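# Open the drill chuck by turning its sleeve

## Task

Rotate the drill's chuck sleeve until the jaws are spread wider than the bit. The drill must stay upright in its present spot with the chuck facing the robot, anything already achieved must still hold at the end, and both hands must finally release everything.

## Robot and tools

Robot: two arms, left_arm and right_arm, each ending in a five-finger hand (right_arm a right hand, left_arm its mirror image). Base positions in the scene frame: left_arm (-0.049, +0.284, +0.046) m, right_arm (+0.050, -0.345, +0.047) m, both turned only slightly about z. A post stands on the floor behind the arms. Loose objects may occasionally get a small nudge from outside.

Scene frame: origin at table-top height, midway between the nominal bases; +z up, +x out over the table, +y toward left_arm. Arm names do not match image sides.

Hand point: a point fixed to each palm, 0.15 m out from the wrist face along the fingers and 0.05 m in front of the palm. Its +z runs along straight fingers, +y out of the palm, +x across the palm away from the thumb on the right hand and toward the thumb on the left hand. Straight fingertips lie 0.06-0.07 m past the point along +z and about 0.06 m behind it along -y. A wrist bracket on the little-finger side juts out and can strike things.

One row = 28 numbers, each in [-1, 1], always for both arms: left_arm dx, dy, dz, rx, ry, rz; left hand little, ring, middle, index, thumb_bend, thumb_turn, force_limit, speed; then the same 14 for right_arm. The six pose numbers are an offset (not a pose) from that arm's Hand target as it stood when the action or move began, along that Hand target's own axes; 1.0 equals 0.6 m or 180 degrees; rx, ry, rz form one rotation vector. Sending the same offset twice moves twice. All six zero asks nothing new of that arm. The six finger/thumb numbers are absolute targets: +1 open/straight (thumb_turn +1 beside the palm), -1 closed (thumb_turn -1 opposite the fingers). force_limit runs from about 0 N at -1 to 10 N at +1 (15 N on the two thumb motors). speed goes from near zero at -1 to full at +0.48 and above; a full finger stroke takes 0.49 s at full speed. To keep a hand unchanged, resend the eight numbers of its last executed row (or, before any row, hand_measured plus hand_force_limit and hand_speed).

Tools:
- execute_actions(actions, cameras): actions is a list of actions; each action is a list of up to 15 rows, one per 1/30 s step; a short action repeats its last row. Every row counts from the action's starting Hand target, not from the previous row. Images arrive only if actions is empty or cameras names them.
- move(target, speed, blend, blocking, cameras): target is one row or a list of up to 15 rows; every row's offsets count from the same starting Hand targets. Hand points travel straight paths, all finishing together, capped at 10 s total. speed is m/s, 0.002 to 4.3, default 0.25 (turns at twice that in rad/s), one value or one per target. blend in metres rounds corners; 0 stops at each target. blocking=false returns after about 0.5 s while motion continues. Paths do not avoid obstacles or the other arm. Result adds a move: line with the ending (done, off_target, moving, held, fault) and limits (paced = pose clipped, held = steps withheld).
- wait(seconds): 0 to 3600, sends nothing new; a running move keeps going.
- stop(): brakes a running move.
- zoom_image(camera, region): camera is cam_head_left, cam_head_right or cam_high; region [x0, y0, x1, y1] pixels, at most 504 by 504, on the latest image.
- show_instructions(): shows the reference pages.
- finished_scene(scene): scene is 1; irreversible.

Cameras cam_head_left, cam_head_right, cam_high, each 672x504.

Result lines: end_effector_position (m) and end_effector_quat_wxyz in the scene frame; Hand target, the last commanded pose after clipping, which the next offsets start from; hand_measured (motor positions on the command scale), hand_stopped_by (moving, target, force, stalled, fault), hand_load_n (fingertip load, positive when pushed open; a lost grip shows as load near 0), hand_force_limit, hand_speed; joint positions, velocities and torques; motor temperatures. A MOTOR HOT line warns near 85 °C; at 100 °C that arm drops and an OVER-TEMPERATURE FAULT lasts 30-60 s.

Behaviour: the arms are loose and sag; resting 1-3 cm (sometimes 5 cm) off target, mostly low, is normal. Each step the commanded orientation is limited to 40 degrees from the measured one. If a hand rests short, send the remaining gap as a fresh offset; an execute_actions call with zero pose numbers re-requests the old target. A blocked arm keeps pushing until you command it back past where the hand point is. Fingers keep moving after the call until target or force_limit is reached, then lock (at least 15 N). For a soft grip close slowly (speed -0.94 or below). To squeeze harder raise force_limit and send a more-closed target; to loosen send a more-open one. Thumb opposite the fingers grips objects roughly 0.035-0.065 m thick; handles down to about 0.025 m.

Avoid: dropping or releasing moving parts, fast impacts, hard pushes on the drill or fixed things, tipping the drill or moving it from its spot, knocking anything off the work area, bringing the hands or arms into contact with each other, closing one hand on the other's fingers, excessive finger loads, long strained holds that overheat motors, and passing a path close to an arm's own base. Before finishing, open both hands and back them clear of the drill.

Each tool is called after "Call:" by a JSON object that holds its "method" and its "body", one argument or row to a line.

Reference images:

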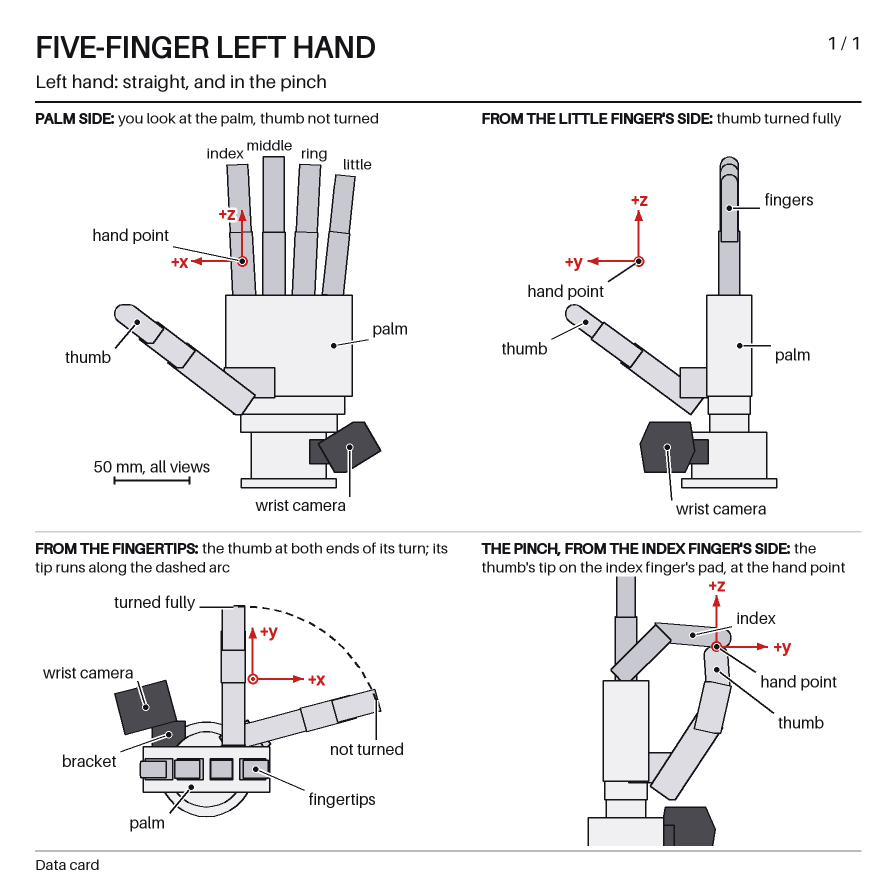

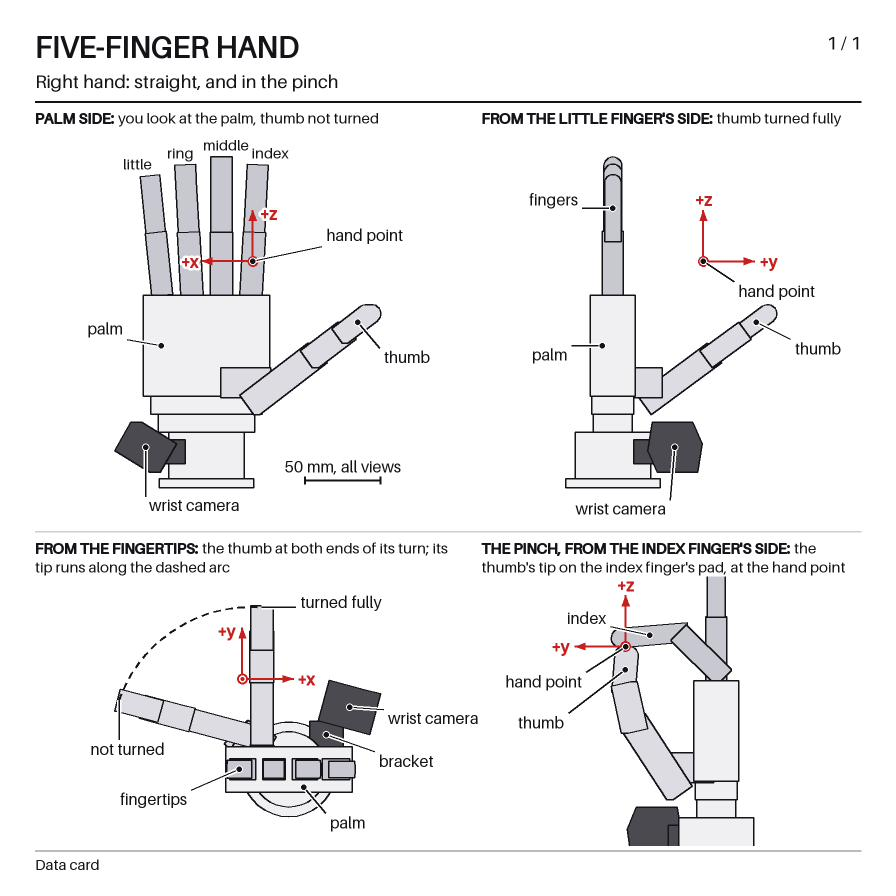

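## Session

Call:
{"method": "execute_actions", "body": {
  "actions": []
}}

Scene clock: 0.00 s.
left_arm: end_effector_position=(+0.3530, +0.0342, +0.3568) hand_measured=(+1.000, +1.000, +1.000, +1.000, +1.000, +1.000) hand_load_n=(+0.0, +0.0, +0.0, +0.0, +0.0, +0.0) hand_stopped_by=(target, target, target, target, target, target) hand_force_limit=0.00 hand_speed=-0.80 end_effector_quat_wxyz=(+0.726, +0.550, +0.347, -0.225) | right_arm: end_effector_position=(+0.5338, -0.2881, +0.0933) hand_measured=(+1.000, +1.000, +1.000, +1.000, +1.000, +1.000) hand_load_n=(-0.5, +0.0, +0.0, +0.0, +0.0, +0.0) hand_stopped_by=(target, target, target, target, target, target) hand_force_limit=0.00 hand_speed=-0.80 end_effector_quat_wxyz=(-0.522, +0.828, -0.192, +0.067)
Joint positions: left_arm=[-0.227 1.222 0.452 1.061 1.007 2.029] | right_arm=[-0.149 1.746 1.075 -0.598 -1.085 -1.132]
Joint velocities: within noise
Joint torques (N m): no reading
Motor temperatures (°C): left_arm=[34 38 33 31 31 30] | right_arm=[34 33 28 34 34 32]
Heat: left arm: hottest shoulder 38 °C; right arm: hottest waist 34 °C.
Hand target: left_arm +0.3570, +0.0342, +0.3767; +0.738, +0.550, +0.330, -0.211 | right_arm +0.5490, -0.2903, +0.1100; -0.525, +0.827, -0.180, +0.087

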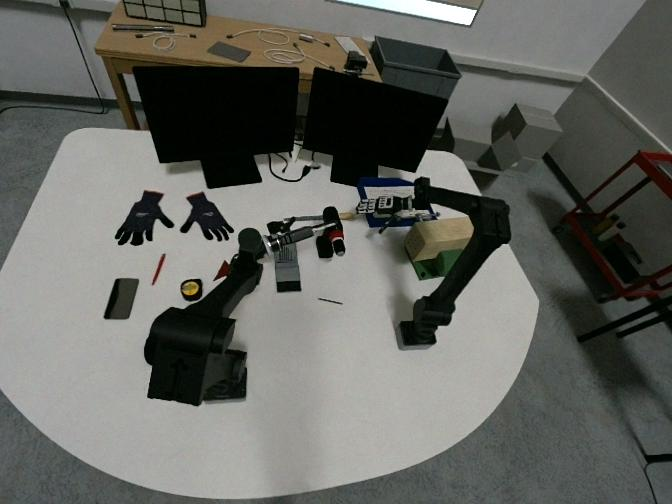

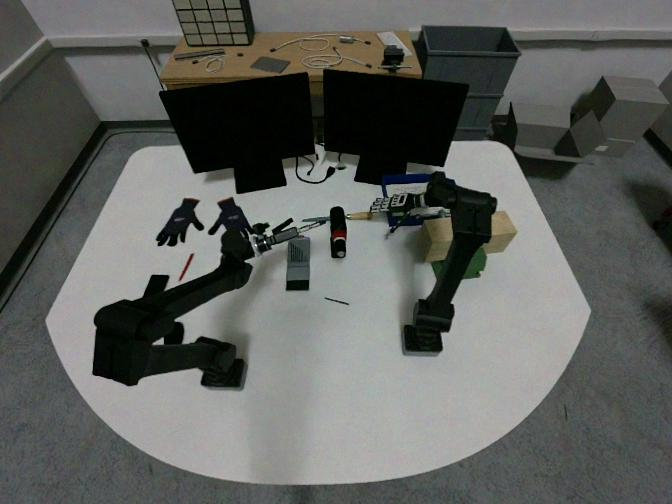

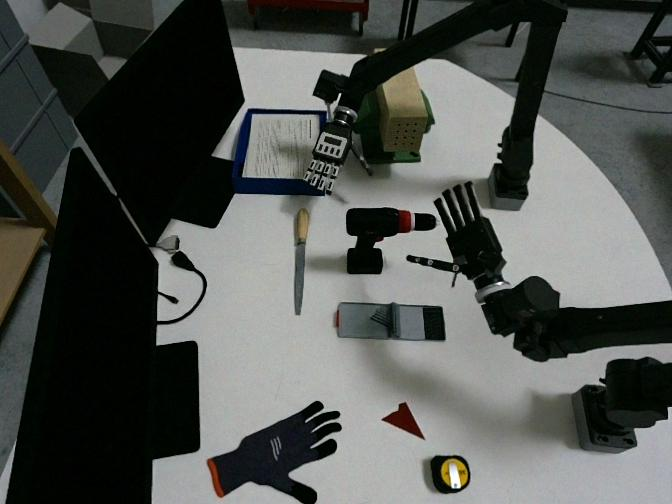

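Call:
{"method": "zoom_image", "body": {
  "camera": "cam_high",
  "region": [300, 170, 520, 350]
}}

Call:
{"method": "zoom_image", "body": {
  "camera": "cam_head_left",
  "region": [240, 180, 420, 320]
}}

Call:
{"method": "zoom_image", "body": {
  "camera": "cam_head_right",
  "region": [260, 180, 440, 320]
}}

Scaled by 2.291 from the camera's image (finer frame: 960x720).

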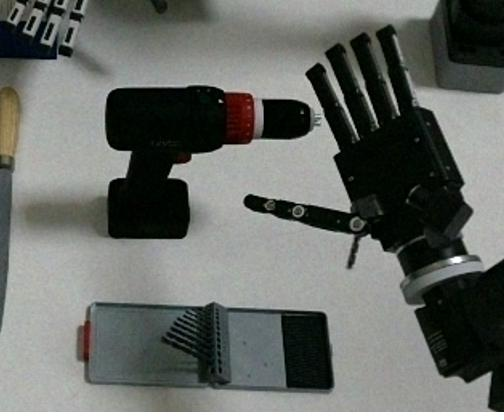

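Scaled by 2.800 from the camera's image (finer frame: 960x720).

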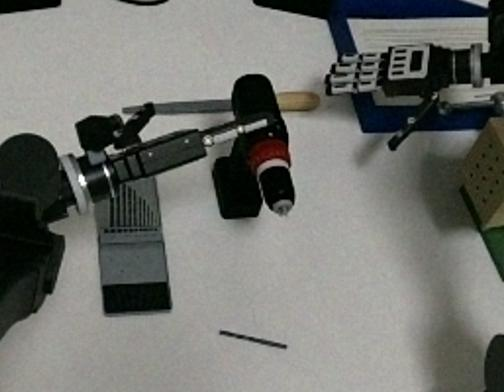

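Scaled by 2.800 from the camera's image (finer frame: 960x720).

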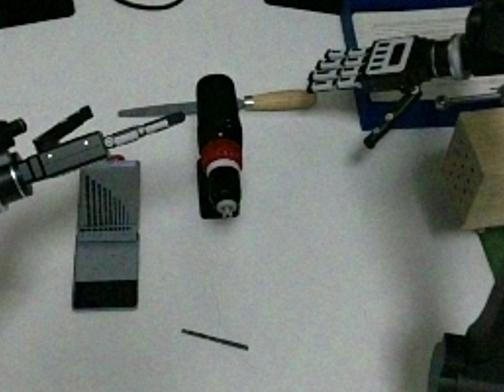

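Call:
{"method": "zoom_image", "body": {
  "camera": "cam_high",
  "region": [400, 120, 672, 480]
}}

Call:
{"method": "zoom_image", "body": {
  "camera": "cam_high",
  "region": [290, 60, 460, 220]
}}

Scaled by 1.400 from the camera's image (finer frame: 960x720).

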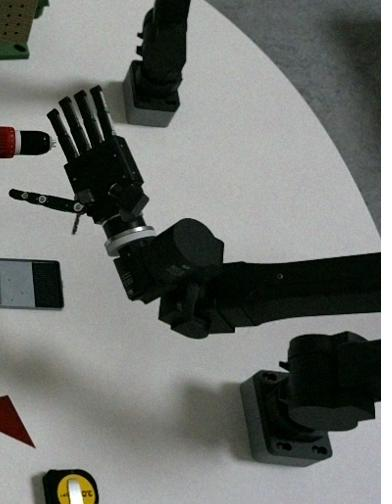

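Scaled by 2.965 from the camera's image (finer frame: 960x720).

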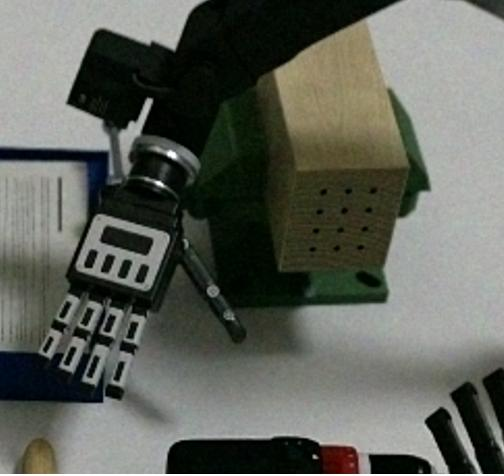

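Call:
{"method": "move", "body": {
  "target": [0.003,0.035,-0.28,-0.16,0.15,0.039,1,1,1,1,1,1,0,-0.8,0,0,0,0,0,0,1,1,1,1,1,1,0,-0.8],
  "speed": 0.15,
  "cameras": ["all"]
}}

Scene clock: 79.50 s.
left_arm: end_effector_position=(+0.3281, +0.1913, +0.3495) hand_measured=(+1.000, +1.000, +1.000, +1.000, +1.000, +1.000) hand_load_n=(+0.0, +0.0, +0.0, +0.0, +0.0, +0.0) hand_stopped_by=(target, target, target, target, target, target) hand_force_limit=0.00 hand_speed=-0.80 end_effector_quat_wxyz=(+0.775, +0.388, +0.498, -0.005) | right_arm: end_effector_position=(+0.5338, -0.2881, +0.0933) hand_measured=(+1.000, +1.000, +1.000, +1.000, +1.000, +1.000) hand_load_n=(+0.0, +0.0, +0.0, -0.5, +0.0, +0.0) hand_stopped_by=(target, target, target, target, target, target) hand_force_limit=0.00 hand_speed=-0.80 end_effector_quat_wxyz=(-0.522, +0.828, -0.192, +0.067)
Joint positions: left_arm=[-0.095 0.779 0.196 0.816 0.507 2.11] | right_arm=[-0.149 1.746 1.075 -0.598 -1.085 -1.132]
Joint torques (N m): left_arm=[1.96 -2.49 8.25 0.55 -0.04 0.28] | right_arm=[-1.49 -13.45 10.1 1.01 -0.71 -0.07]
Motor temperatures (°C): left_arm=[34 38 37 31 30 30] | right_arm=[33 35 33 34 34 31]
Heat: left arm: hottest shoulder 38 °C; right arm: hottest shoulder 35 °C.
Hand target: left_arm +0.3296, +0.2005, +0.3596; +0.765, +0.403, +0.499, +0.054 | right_arm +0.5490, -0.2903, +0.1100; -0.525, +0.827, -0.180, +0.087
Off the commanded pose: left_arm 0.014 m, 7 deg | right_arm 0.023 m, 3 deg.
joint sent to its limit (left arm) — joint 6 (wrist roll), upper limit. The joint targets are off in position and orientation.
move: off_target (left_arm)

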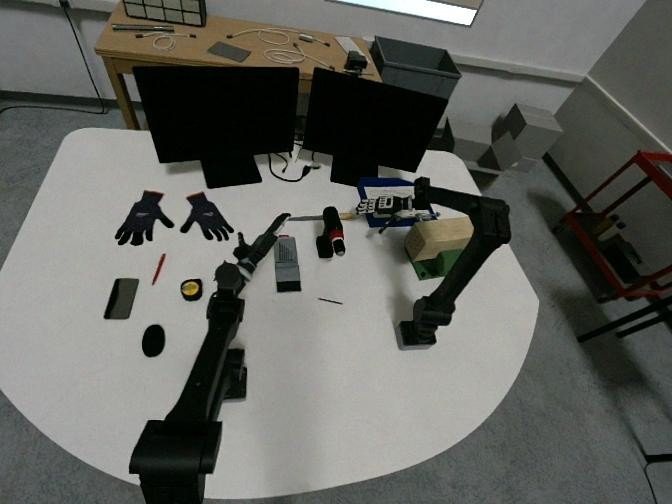

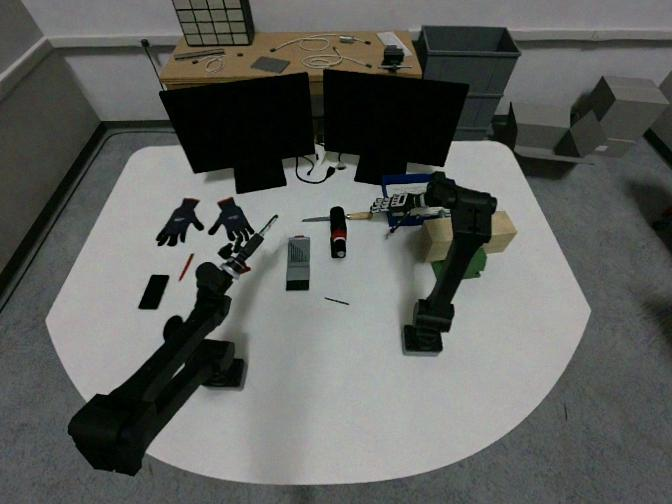

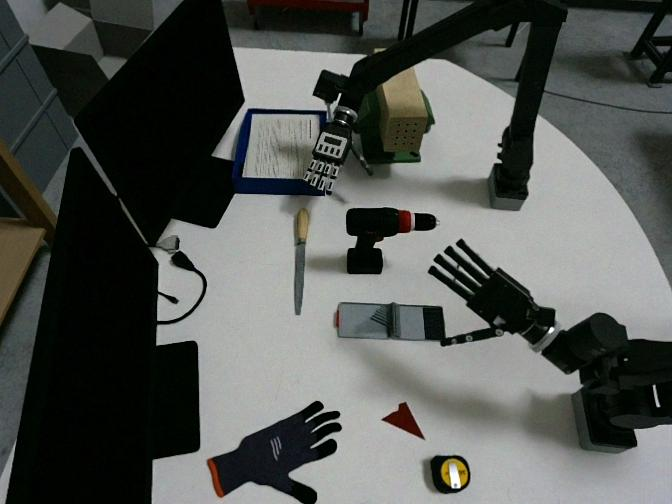

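Call:
{"method": "zoom_image", "body": {
  "camera": "cam_head_left",
  "region": [300, 190, 370, 270]
}}

Call:
{"method": "zoom_image", "body": {
  "camera": "cam_head_right",
  "region": [300, 190, 370, 270]
}}

Call:
{"method": "zoom_image", "body": {
  "camera": "cam_high",
  "region": [340, 195, 450, 280]
}}

Scaled by 6.300 from the camera's image (finer frame: 960x720).

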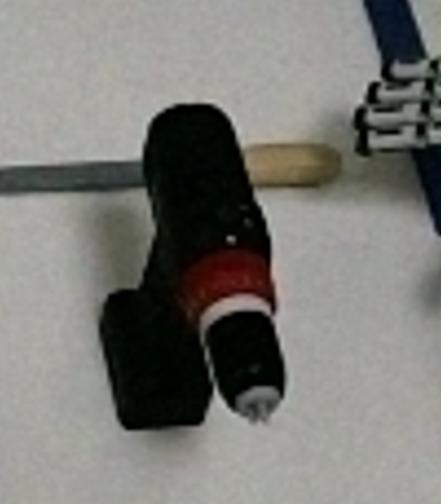

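Scaled by 6.300 from the camera's image (finer frame: 960x720).

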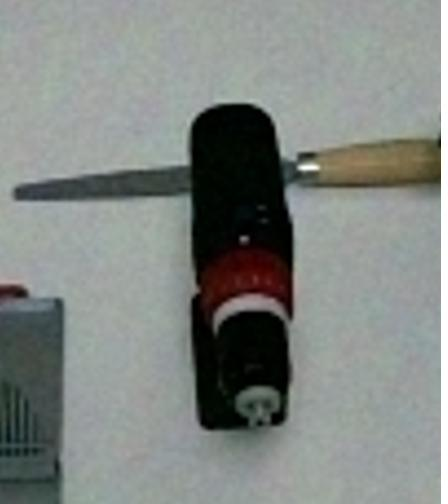

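Scaled by 4.582 from the camera's image (finer frame: 960x720).

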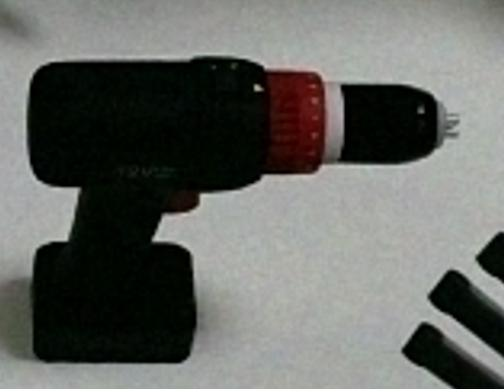

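Call:
{"method": "move", "body": {
  "target": [0,0,0,0,0,0,1,1,1,1,1,1,0,-0.8,-0.408,-0.031,-0.124,0.083,-0.118,-0.053,1,1,1,1,1,1,0,-0.8],
  "speed": 0.15,
  "cameras": ["all"]
}}

Scene clock: 105.03 s.
left_arm: end_effector_position=(+0.3282, +0.1916, +0.3495) hand_measured=(+1.000, +1.000, +1.000, +1.000, +1.000, +1.000) hand_load_n=(+0.0, +0.0, +0.0, +0.0, +0.0, +0.0) hand_stopped_by=(target, target, target, target, target, target) hand_force_limit=0.00 hand_speed=-0.80 end_effector_quat_wxyz=(+0.775, +0.387, +0.499, -0.005) | right_arm: end_effector_position=(+0.3603, -0.2461, +0.1728) hand_measured=(+1.000, +1.000, +1.000, +1.000, +1.000, +1.000) hand_load_n=(+0.0, +0.0, +0.0, +0.0, +0.0, -0.5) hand_stopped_by=(target, target, target, target, target, target) hand_force_limit=0.00 hand_speed=-0.80 end_effector_quat_wxyz=(-0.599, +0.798, -0.004, +0.074)
Joint positions: left_arm=[-0.095 0.779 0.196 0.816 0.505 2.11] | right_arm=[-0.175 1.395 0.825 -1.333 -1.279 -2.034]
Joint torques (N m): left_arm=[2.14 -2.49 8.28 0.54 -0.04 0.27] | right_arm=[-3.72 -11.81 0.59 -4.11 0 -0.14]
Heat: left arm: hottest shoulder 38 °C; right arm: hottest shoulder 35 °C.
Hand target: left_arm +0.3296, +0.2005, +0.3596; +0.765, +0.403, +0.499, +0.054 | right_arm +0.3029, -0.2502, +0.1700; -0.643, +0.766, +0.001, -0.001
Off the commanded pose: left_arm 0.013 m, 7 deg | right_arm 0.058 m, 11 deg.
joint sent to its limit (left arm) — joint 6 (wrist roll), upper limit. The joint targets are off in position and orientation.
joint sent to its limit (right arm) — joint 6 (wrist roll), lower limit. The joint targets are off in position and orientation.
move: off_target (right_arm)

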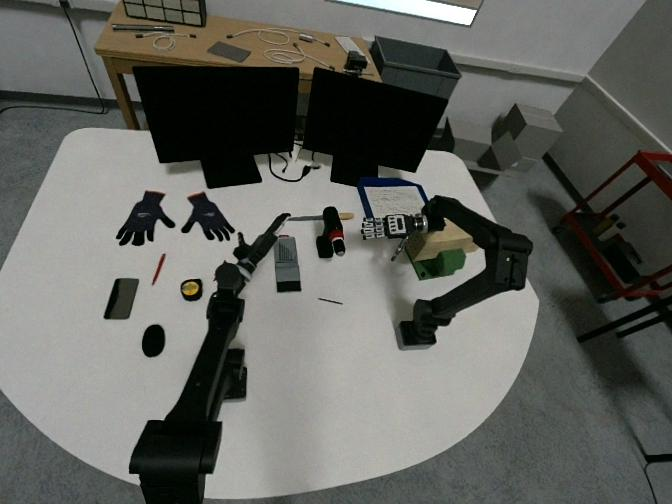

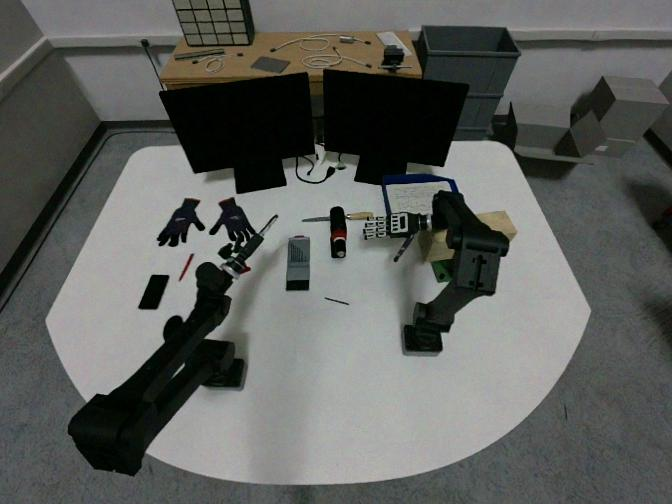

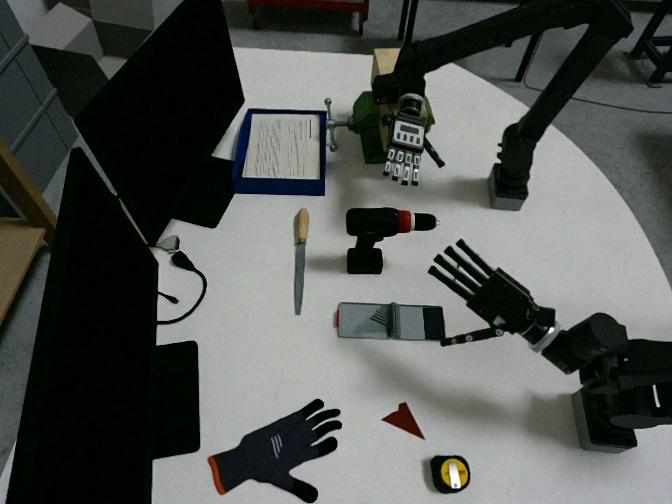

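Call:
{"method": "move", "body": {
  "target": [
    [0,0,0,0,0,0,1,1,1,1,1,1,0,-0.8,-0.005,-0.22,0.03,-0.2,0,0,1,1,1,1,1,1,0,-0.8],
    [0,0,0,0,0,0,1,1,1,1,1,1,0,-0.8,-0.005,-0.284,0.17,-0.389,0,0,1,1,1,1,1,1,0,-0.8]
  ],
  "speed": 0.15,
  "blend": 0.03,
  "cameras": ["all"]
}}

Scene clock: 147.70 s.
left_arm: end_effector_position=(+0.3282, +0.1916, +0.3495) hand_measured=(+1.000, +1.000, +1.000, +1.000, +1.000, +1.000) hand_load_n=(+0.0, +0.0, +0.0, +0.0, +0.0, +0.0) hand_stopped_by=(target, target, target, target, target, target) hand_force_limit=0.00 hand_speed=-0.80 end_effector_quat_wxyz=(+0.775, +0.387, +0.499, -0.005) | right_arm: end_effector_position=(+0.2910, -0.1327, +0.2978) hand_measured=(+1.000, +1.000, +1.000, +1.000, +1.000, +1.000) hand_load_n=(+0.0, +0.0, +0.0, +0.0, +0.0, +0.0) hand_stopped_by=(target, target, target, target, target, target) hand_force_limit=0.00 hand_speed=-0.80 end_effector_quat_wxyz=(-0.069, +0.997, +0.006, -0.018)
Joint positions: left_arm=[-0.095 0.779 0.196 0.816 0.505 2.11] | right_arm=[0.776 1.297 1.324 -1.534 -0.128 -0.854]
Joint torques (N m): left_arm=[2.08 -2.37 8.25 0.57 -0.05 0.27] | right_arm=[-0.5 -8.18 14.95 -0.12 0.03 0.11]
Heat: left arm: hottest shoulder 38 °C; right arm: hottest shoulder 35 °C.
Hand target: left_arm +0.3296, +0.2005, +0.3596; +0.765, +0.403, +0.499, +0.054 | right_arm +0.2995, -0.1202, +0.3201; -0.087, +0.996, +0.001, +0.000
Off the commanded pose: left_arm 0.013 m, 7 deg | right_arm 0.027 m, 3 deg.
joint sent to its limit (left arm) — joint 6 (wrist roll), upper limit. The joint targets are off in position and orientation.
move: off_target (right_arm)

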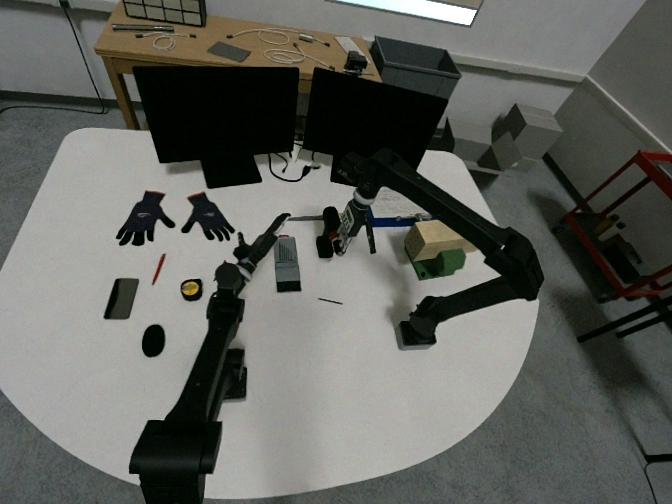

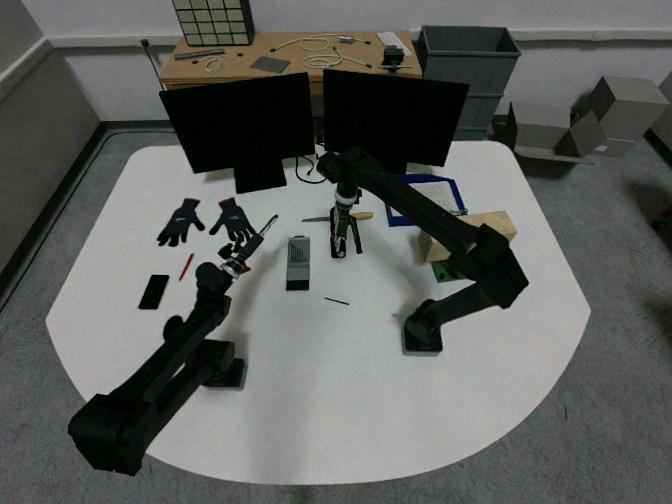

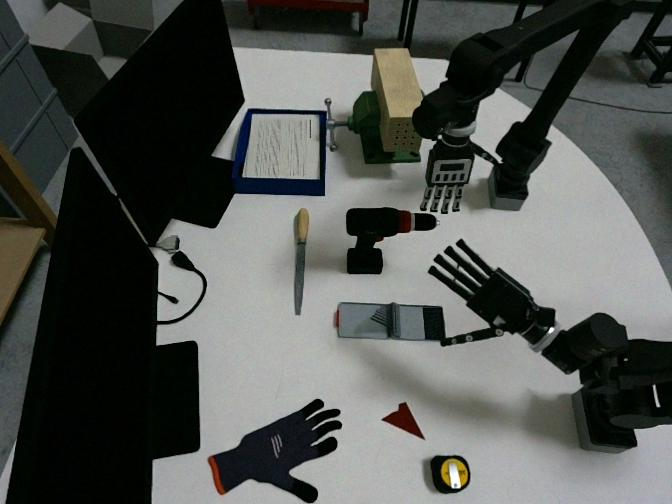

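Call:
{"method": "zoom_image", "body": {
  "camera": "cam_high",
  "region": [380, 120, 520, 260]
}}

Call:
{"method": "zoom_image", "body": {
  "camera": "cam_head_right",
  "region": [300, 160, 390, 270]
}}

Call:
{"method": "zoom_image", "body": {
  "camera": "cam_head_left",
  "region": [300, 160, 390, 270]
}}

Scaled by 3.600 from the camera's image (finer frame: 960x720).

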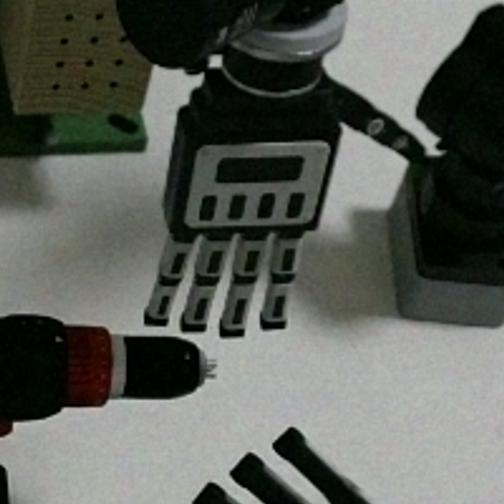

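Scaled by 4.582 from the camera's image (finer frame: 960x720).

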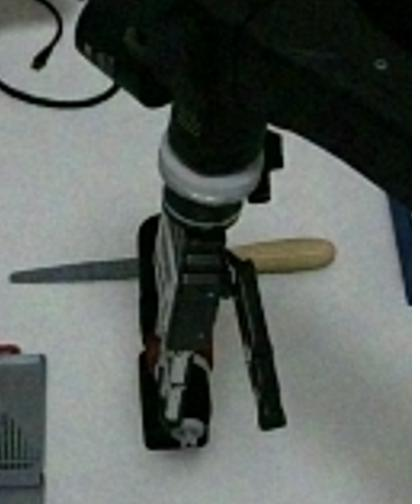

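Scaled by 4.582 from the camera's image (finer frame: 960x720).

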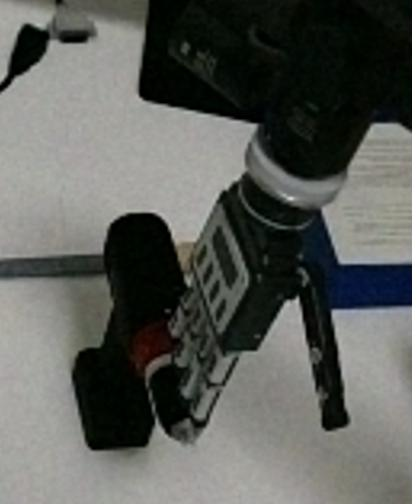

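Call:
{"method": "zoom_image", "body": {
  "camera": "cam_head_left",
  "region": [320, 215, 360, 265]
}}

Call:
{"method": "zoom_image", "body": {
  "camera": "cam_head_right",
  "region": [320, 215, 360, 265]
}}

Scaled by 10.080 from the camera's image (finer frame: 960x720).

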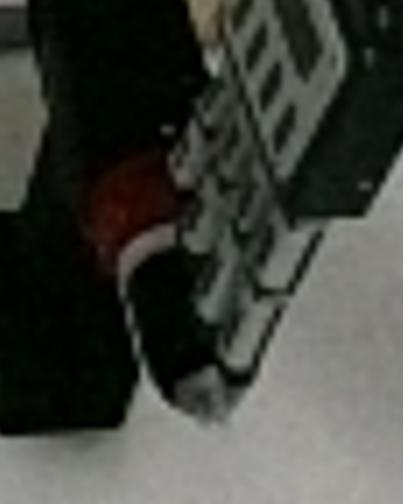

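Scaled by 10.080 from the camera's image (finer frame: 960x720).

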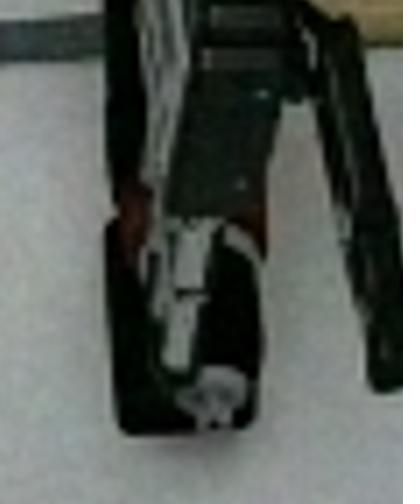

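Call:
{"method": "zoom_image", "body": {
  "camera": "cam_head_left",
  "region": [180, 280, 460, 430]
}}

Call:
{"method": "zoom_image", "body": {
  "camera": "cam_head_right",
  "region": [180, 280, 460, 430]
}}

Scaled by 1.800 from the camera's image (finer frame: 960x720).

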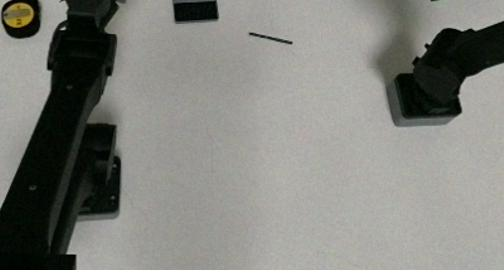

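Scaled by 1.800 from the camera's image (finer frame: 960x720).

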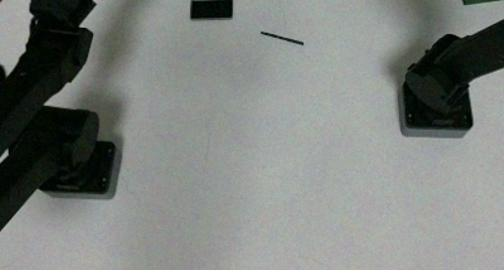

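Call:
{"method": "move", "body": {
  "target": [0,0,0,0,0,0,1,1,1,1,1,1,0,-0.8,0.065,-0.082,0.0144,0,0,0,1,1,1,1,1,1,0,-0.8],
  "speed": 0.1,
  "cameras": ["all"]
}}

Call:
{"method": "zoom_image", "body": {
  "camera": "cam_high",
  "region": [380, 120, 520, 260]
}}

Call:
{"method": "zoom_image", "body": {
  "camera": "cam_head_right",
  "region": [315, 195, 375, 265]
}}

Call:
{"method": "zoom_image", "body": {
  "camera": "cam_head_left",
  "region": [315, 195, 375, 265]
}}

Scene clock: 193.93 s.
left_arm: end_effector_position=(+0.3282, +0.1916, +0.3495) hand_measured=(+1.000, +1.000, +1.000, +1.000, +1.000, +1.000) hand_load_n=(-0.5, +0.0, +0.0, +0.0, +0.0, +0.0) hand_stopped_by=(target, target, target, target, target, target) hand_force_limit=0.00 hand_speed=-0.80 end_effector_quat_wxyz=(+0.775, +0.387, +0.499, -0.005) | right_arm: end_effector_position=(+0.3332, -0.0884, +0.2979) hand_measured=(+1.000, +1.000, +1.000, +1.000, +1.000, +1.000) hand_load_n=(+0.0, +0.0, +0.0, +0.0, +0.0, +0.0) hand_stopped_by=(target, target, target, target, target, target) hand_force_limit=0.00 hand_speed=-0.80 end_effector_quat_wxyz=(-0.067, +0.998, -0.002, -0.020)
Joint positions: left_arm=[-0.095 0.779 0.196 0.816 0.505 2.11] | right_arm=[0.787 1.46 1.483 -1.534 -0.125 -0.828]
Joint torques (N m): left_arm=[2.14 -2.43 8.25 0.54 -0.04 0.27] | right_arm=[-0.32 -10.4 15.04 -0.03 0.05 0.08]
Heat: left arm: hottest elbow 39 °C; right arm: hottest elbow 36 °C.
Hand target: left_arm +0.3296, +0.2005, +0.3596; +0.765, +0.403, +0.499, +0.054 | right_arm +0.3384, -0.0701, +0.3201; -0.087, +0.996, +0.001, +0.000
Off the commanded pose: left_arm 0.013 m, 7 deg | right_arm 0.029 m, 3 deg.
joint sent to its limit (left arm) — joint 6 (wrist roll), upper limit. The joint targets are off in position and orientation.
move: off_target (right_arm)

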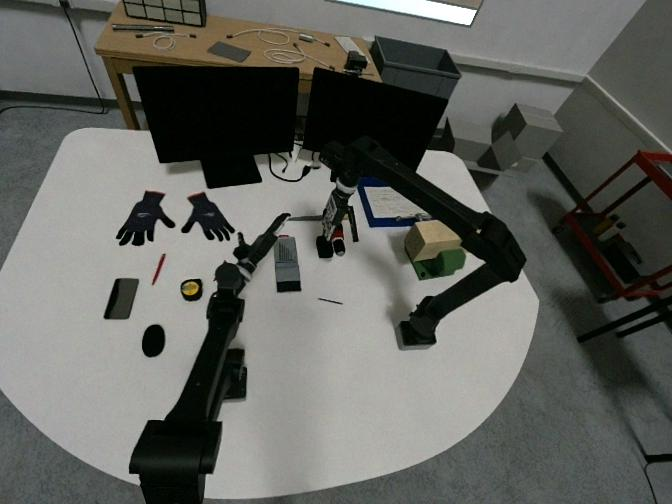

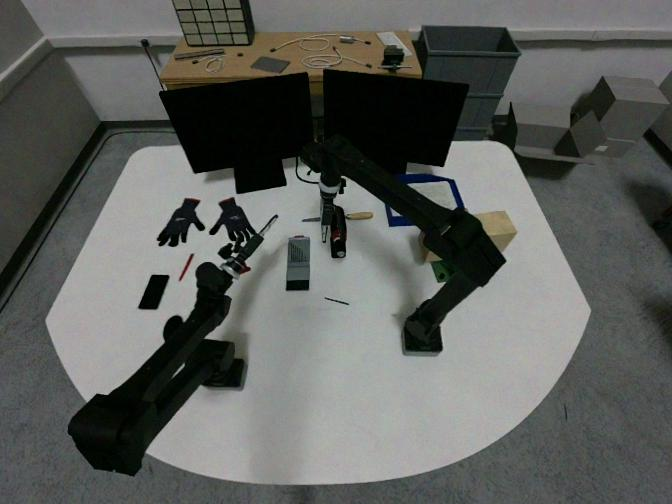

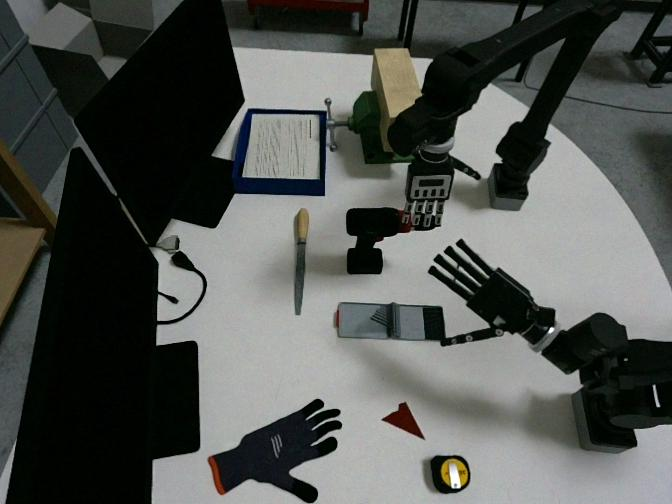

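Scaled by 3.600 from the camera's image (finer frame: 960x720).

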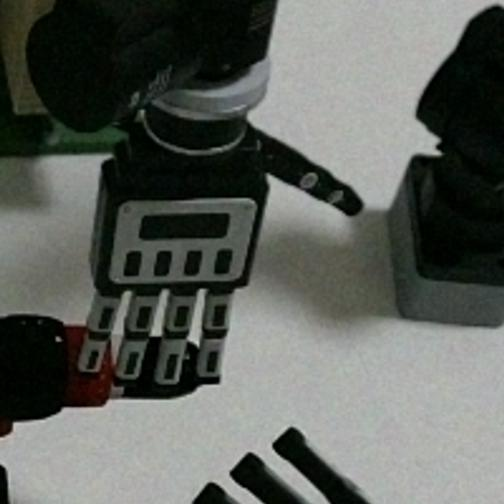

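Scaled by 7.200 from the camera's image (finer frame: 960x720).

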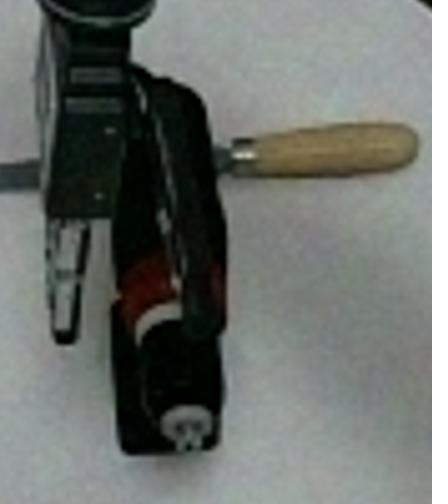

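Scaled by 7.200 from the camera's image (finer frame: 960x720).

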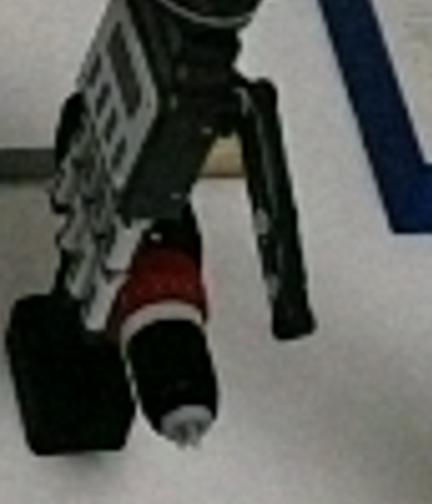

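Call:
{"method": "move", "body": {
  "target": [0,0,0,0,0,0,1,1,1,1,1,1,0,-0.8,0,0.0173,0.0985,0,0,0,1,1,1,1,1,-1,0,-0.5],
  "speed": 0.08,
  "cameras": ["cam_high","cam_head_right","cam_head_left"]
}}

Call:
{"method": "zoom_image", "body": {
  "camera": "cam_high",
  "region": [380, 120, 520, 260]
}}

Call:
{"method": "zoom_image", "body": {
  "camera": "cam_head_right",
  "region": [315, 195, 375, 265]
}}

Call:
{"method": "zoom_image", "body": {
  "camera": "cam_head_left",
  "region": [315, 195, 375, 265]
}}

Scene clock: 211.77 s.
left_arm: end_effector_position=(+0.3282, +0.1916, +0.3495) hand_measured=(+1.000, +1.000, +1.000, +1.000, +1.000, +1.000) hand_load_n=(+0.0, +0.0, +0.0, +0.0, +0.0, +0.0) hand_stopped_by=(target, target, target, target, target, target) hand_force_limit=0.00 hand_speed=-0.80 end_effector_quat_wxyz=(+0.775, +0.387, +0.499, -0.005) | right_arm: end_effector_position=(+0.3381, -0.0840, +0.2586) hand_measured=(+1.000, +1.000, +1.000, +1.000, +1.000, -1.000) hand_load_n=(+0.0, +0.0, +0.0, +0.0, +0.0, +0.0) hand_stopped_by=(target, target, target, target, target, target) hand_force_limit=0.00 hand_speed=-0.50 end_effector_quat_wxyz=(-0.076, +0.997, -0.001, -0.010)
Joint positions: left_arm=[-0.095 0.779 0.196 0.816 0.505 2.11] | right_arm=[0.787 1.46 1.384 -1.407 -0.125 -0.828]
Joint torques (N m): left_arm=[2.08 -2.43 8.25 0.55 -0.04 0.28] | right_arm=[-0.73 -10.46 10.17 1.33 0.04 0.08]
Motor temperatures (°C): left_arm=[34 37 39 31 30 30] | right_arm=[33 34 38 34 33 31]
Heat: left arm: hottest elbow 39 °C; right arm: hottest elbow 38 °C.
Hand target: left_arm +0.3296, +0.2005, +0.3596; +0.765, +0.403, +0.499, +0.054 | right_arm +0.3384, -0.0701, +0.2601; -0.087, +0.996, +0.001, +0.000
Off the commanded pose: left_arm 0.013 m, 7 deg | right_arm 0.014 m, 2 deg.
joint sent to its limit (left arm) — joint 6 (wrist roll), upper limit. The joint targets are off in position and orientation.
move: off_target (right_arm)

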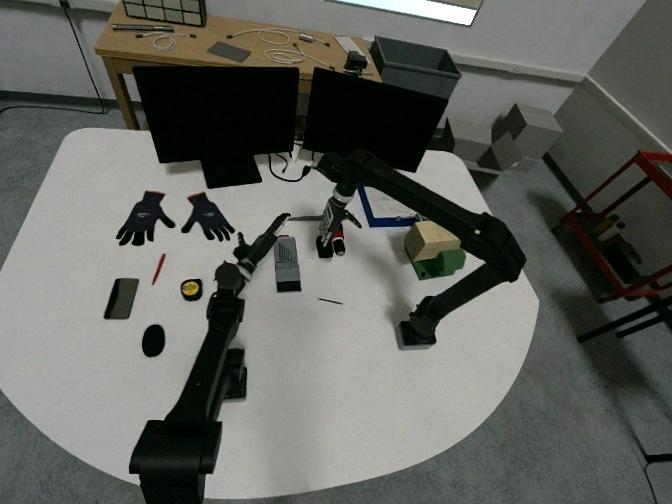

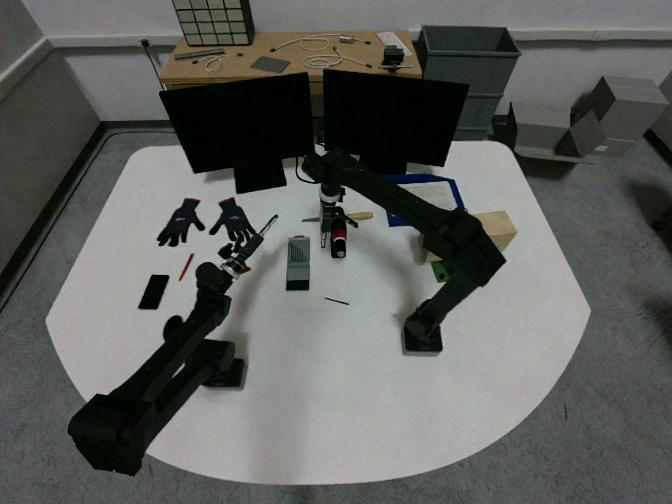

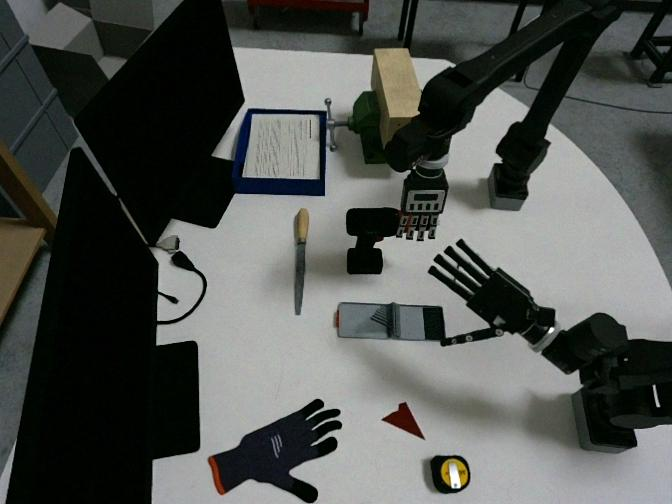

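Scaled by 3.600 from the camera's image (finer frame: 960x720).

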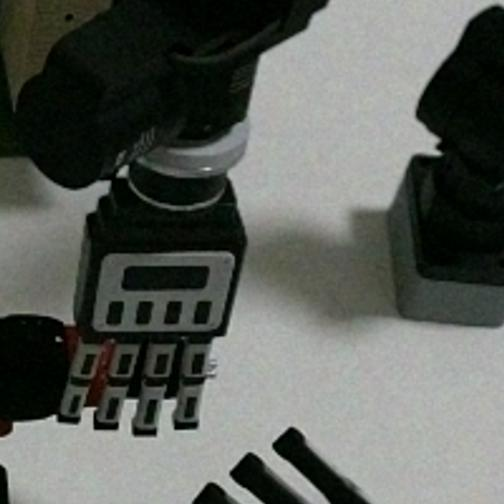

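Scaled by 7.200 from the camera's image (finer frame: 960x720).

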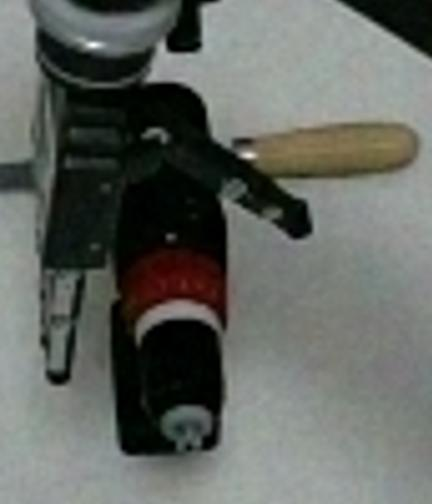

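Scaled by 7.200 from the camera's image (finer frame: 960x720).

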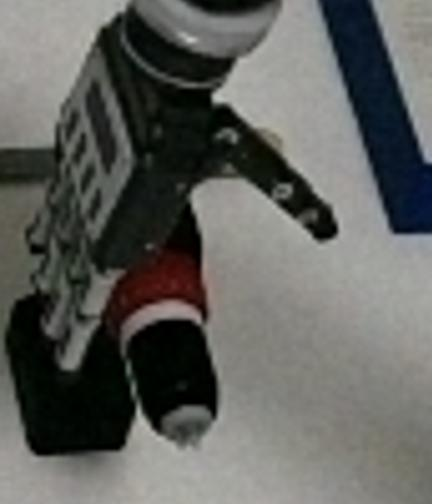

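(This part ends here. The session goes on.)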